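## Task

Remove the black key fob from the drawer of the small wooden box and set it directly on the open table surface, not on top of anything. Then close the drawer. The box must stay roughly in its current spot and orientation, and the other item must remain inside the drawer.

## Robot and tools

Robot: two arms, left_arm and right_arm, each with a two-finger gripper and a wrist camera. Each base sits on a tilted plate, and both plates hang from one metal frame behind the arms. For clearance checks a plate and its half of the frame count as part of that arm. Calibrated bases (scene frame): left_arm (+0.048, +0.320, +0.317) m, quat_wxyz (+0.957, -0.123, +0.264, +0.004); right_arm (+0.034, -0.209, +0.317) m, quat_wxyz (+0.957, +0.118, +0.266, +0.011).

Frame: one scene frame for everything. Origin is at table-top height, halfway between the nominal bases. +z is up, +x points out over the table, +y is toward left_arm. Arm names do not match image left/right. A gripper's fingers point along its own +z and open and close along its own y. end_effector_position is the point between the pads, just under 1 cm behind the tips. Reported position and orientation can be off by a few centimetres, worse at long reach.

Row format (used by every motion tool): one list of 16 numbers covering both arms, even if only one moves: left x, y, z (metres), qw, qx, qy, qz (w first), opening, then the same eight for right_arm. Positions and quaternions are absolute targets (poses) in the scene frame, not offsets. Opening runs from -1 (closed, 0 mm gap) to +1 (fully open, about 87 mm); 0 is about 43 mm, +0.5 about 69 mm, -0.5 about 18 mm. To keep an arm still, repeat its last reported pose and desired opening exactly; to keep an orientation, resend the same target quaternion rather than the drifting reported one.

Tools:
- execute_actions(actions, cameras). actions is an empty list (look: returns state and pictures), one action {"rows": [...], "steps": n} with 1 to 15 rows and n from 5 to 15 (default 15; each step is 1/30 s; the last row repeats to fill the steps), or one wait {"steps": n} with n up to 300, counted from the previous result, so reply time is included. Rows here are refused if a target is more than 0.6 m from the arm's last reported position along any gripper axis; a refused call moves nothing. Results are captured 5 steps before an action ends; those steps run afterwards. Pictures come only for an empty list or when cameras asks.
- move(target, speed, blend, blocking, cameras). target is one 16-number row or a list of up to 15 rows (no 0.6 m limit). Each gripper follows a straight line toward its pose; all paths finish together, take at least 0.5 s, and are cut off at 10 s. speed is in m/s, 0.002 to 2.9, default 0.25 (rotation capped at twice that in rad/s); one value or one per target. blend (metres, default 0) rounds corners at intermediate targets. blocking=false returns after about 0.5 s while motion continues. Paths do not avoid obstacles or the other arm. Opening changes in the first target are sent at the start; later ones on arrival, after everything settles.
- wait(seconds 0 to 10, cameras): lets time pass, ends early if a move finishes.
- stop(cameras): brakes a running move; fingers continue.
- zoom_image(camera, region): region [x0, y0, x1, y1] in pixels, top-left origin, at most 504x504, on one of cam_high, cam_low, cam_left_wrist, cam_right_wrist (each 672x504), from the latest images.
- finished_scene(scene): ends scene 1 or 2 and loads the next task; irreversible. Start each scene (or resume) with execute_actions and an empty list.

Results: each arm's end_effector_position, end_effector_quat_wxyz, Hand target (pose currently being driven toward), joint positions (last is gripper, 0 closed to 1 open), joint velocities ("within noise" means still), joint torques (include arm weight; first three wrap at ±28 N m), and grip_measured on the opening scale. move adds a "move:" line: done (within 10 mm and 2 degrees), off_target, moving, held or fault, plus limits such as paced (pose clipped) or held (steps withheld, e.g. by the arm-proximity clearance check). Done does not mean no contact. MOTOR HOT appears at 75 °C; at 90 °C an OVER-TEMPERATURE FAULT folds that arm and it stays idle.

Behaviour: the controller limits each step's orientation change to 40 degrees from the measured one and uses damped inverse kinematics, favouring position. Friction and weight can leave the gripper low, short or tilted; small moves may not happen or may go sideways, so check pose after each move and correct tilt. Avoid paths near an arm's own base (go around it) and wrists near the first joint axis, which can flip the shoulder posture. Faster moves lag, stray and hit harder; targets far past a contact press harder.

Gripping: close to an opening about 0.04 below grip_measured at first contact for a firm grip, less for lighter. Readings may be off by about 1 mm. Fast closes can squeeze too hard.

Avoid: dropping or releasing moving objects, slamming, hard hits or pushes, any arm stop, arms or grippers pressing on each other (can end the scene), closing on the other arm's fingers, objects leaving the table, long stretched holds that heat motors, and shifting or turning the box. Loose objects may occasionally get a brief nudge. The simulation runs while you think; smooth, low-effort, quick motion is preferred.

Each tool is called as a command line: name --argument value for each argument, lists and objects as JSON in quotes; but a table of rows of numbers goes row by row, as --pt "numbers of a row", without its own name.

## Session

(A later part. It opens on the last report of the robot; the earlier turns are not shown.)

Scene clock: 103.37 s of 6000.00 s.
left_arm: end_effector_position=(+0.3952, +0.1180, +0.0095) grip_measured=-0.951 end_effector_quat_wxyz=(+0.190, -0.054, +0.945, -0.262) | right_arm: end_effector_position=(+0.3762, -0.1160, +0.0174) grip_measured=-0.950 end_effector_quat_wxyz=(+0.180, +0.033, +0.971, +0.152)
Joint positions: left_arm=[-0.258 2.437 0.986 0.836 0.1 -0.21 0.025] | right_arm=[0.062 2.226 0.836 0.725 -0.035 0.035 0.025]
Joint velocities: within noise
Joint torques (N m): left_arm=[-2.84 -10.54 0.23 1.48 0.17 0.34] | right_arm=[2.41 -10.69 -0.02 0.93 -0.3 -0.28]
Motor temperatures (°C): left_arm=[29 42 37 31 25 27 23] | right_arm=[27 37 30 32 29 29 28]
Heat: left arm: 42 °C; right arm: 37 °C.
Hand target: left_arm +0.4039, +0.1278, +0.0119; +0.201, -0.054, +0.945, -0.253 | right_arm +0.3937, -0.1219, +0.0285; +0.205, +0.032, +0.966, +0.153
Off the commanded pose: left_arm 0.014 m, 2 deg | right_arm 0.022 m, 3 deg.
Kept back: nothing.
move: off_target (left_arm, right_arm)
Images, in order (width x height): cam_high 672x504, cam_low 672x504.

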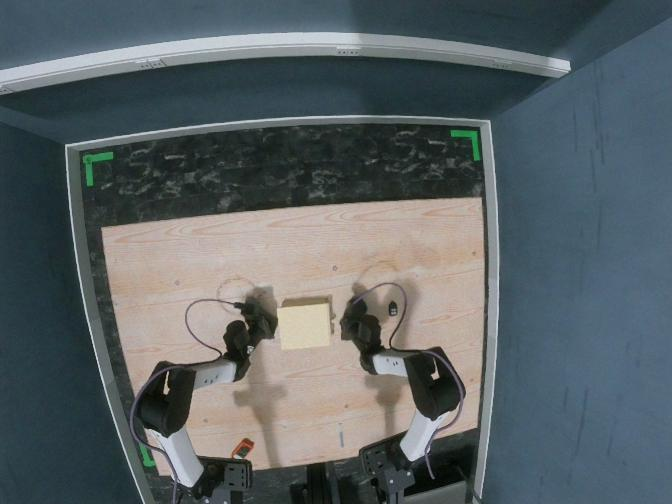

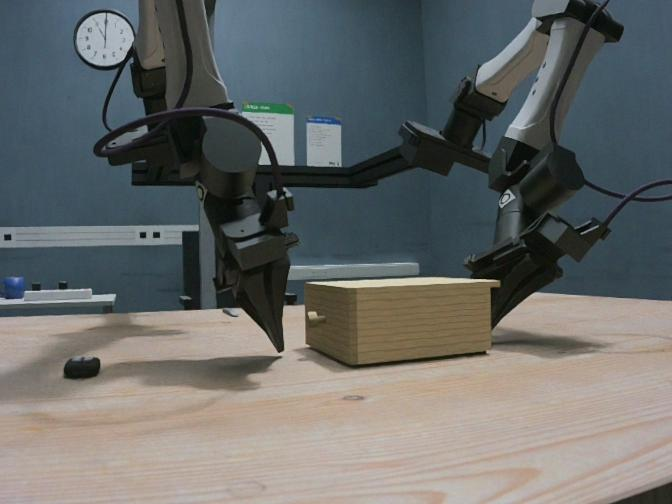

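zoom_image --camera "cam_low" --region '[300, 270, 380, 370]'

move --pt "0.404 0.170 0.03 0.2008 -0.0538 0.9448 -0.2531 -0.95 0.388 -0.128 0.033 0.2053 0.0325 0.9661 0.1530 -0.95" --pt "0.38 0.22 0.20 0.2008 -0.0538 0.9448 -0.2531 -0.95 0.36 -0.14 0.20 0.2053 0.0325 0.9661 0.1530 -0.95" --speed '[0.1,0.2]' --blend '[0.02,0]'

Scaled by 5.040 from the camera's 672x504 image, which has a finer 960x720 frame.

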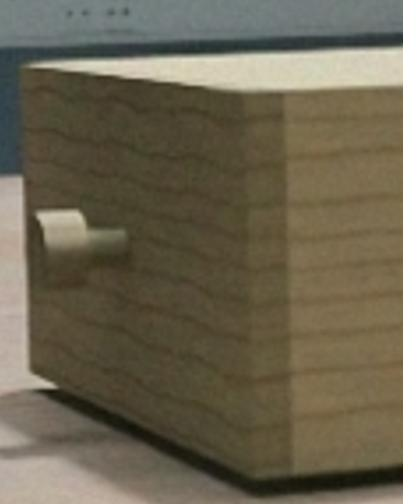

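Scene clock: 105.73 s of 6000.00 s.
left_arm: end_effector_position=(+0.3802, +0.2217, +0.1964) grip_measured=-0.951 end_effector_quat_wxyz=(+0.200, -0.057, +0.946, -0.250) | right_arm: end_effector_position=(+0.3537, -0.1405, +0.1927) grip_measured=-0.950 end_effector_quat_wxyz=(+0.193, +0.029, +0.969, +0.153)
Joint positions: left_arm=[-0.165 1.441 0.531 0.306 0.151 -0.155 0.025] | right_arm=[0.158 1.358 0.511 0.207 0.036 0.083 0.025]
Joint velocities: within noise
Joint torques (N m): left_arm=[-2.58 -7.39 3.52 1.32 0.27 0.21] | right_arm=[3.11 -7.12 4.46 0.86 -0.04 -0.09]
Motor temperatures (°C): left_arm=[29 43 37 31 25 27 23] | right_arm=[27 37 30 32 29 29 28]
Heat: left arm: 43 °C; right arm: 37 °C.
Hand target: left_arm +0.3801, +0.2201, +0.1999; +0.201, -0.054, +0.945, -0.253 | right_arm +0.3600, -0.1399, +0.1999; +0.205, +0.033, +0.966, +0.153
Off the commanded pose: left_arm 0.004 m, 1 deg | right_arm 0.010 m, 1 deg.
Kept back: nothing.
move: done
camera_calibration:
cam_left_wrist: T_world_to_cam=[[0.0109497, -0.87418, 0.485479, 0.0922818], [-0.908694, 0.193925, 0.369687, 0.254548], [-0.417319, -0.4452, -0.792238, 0.553912], [0, 0, 0, 1]] pos_world=[0.461454, 0.277909, 0.299926]
cam_right_wrist: T_world_to_cam=[[0.0224128, -0.952898, -0.302461, -0.0852685], [-0.884373, -0.159988, 0.438506, 0.225478], [-0.466242, 0.25766, -0.846304, 0.50068], [0, 0, 0, 1]] pos_world=[0.434755, -0.174184, 0.299064]

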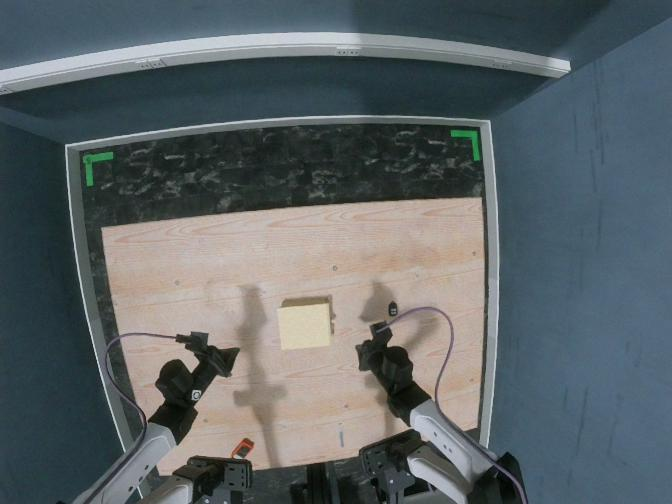

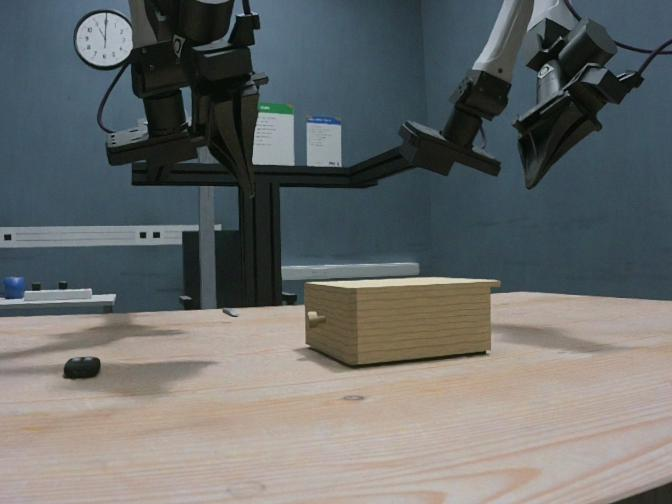

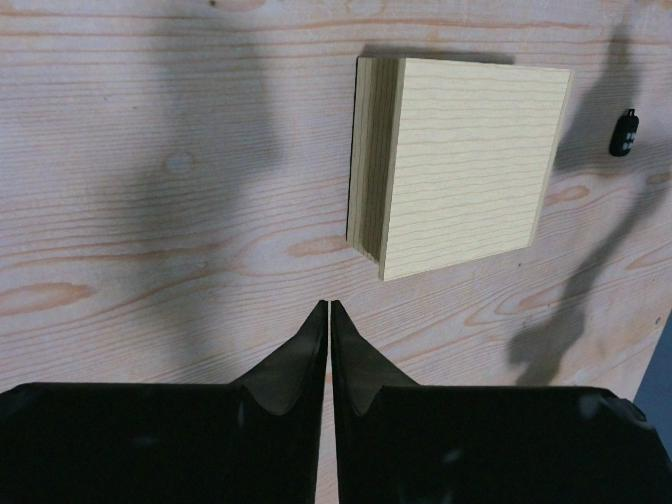

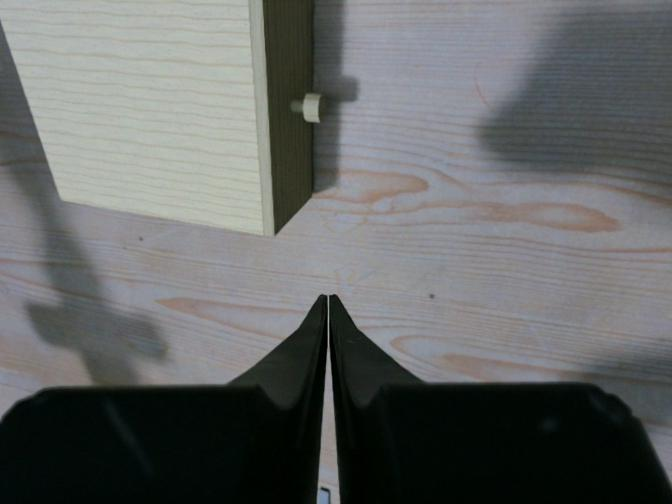

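finished_scene --scene 1

The scene is finished: the task was done.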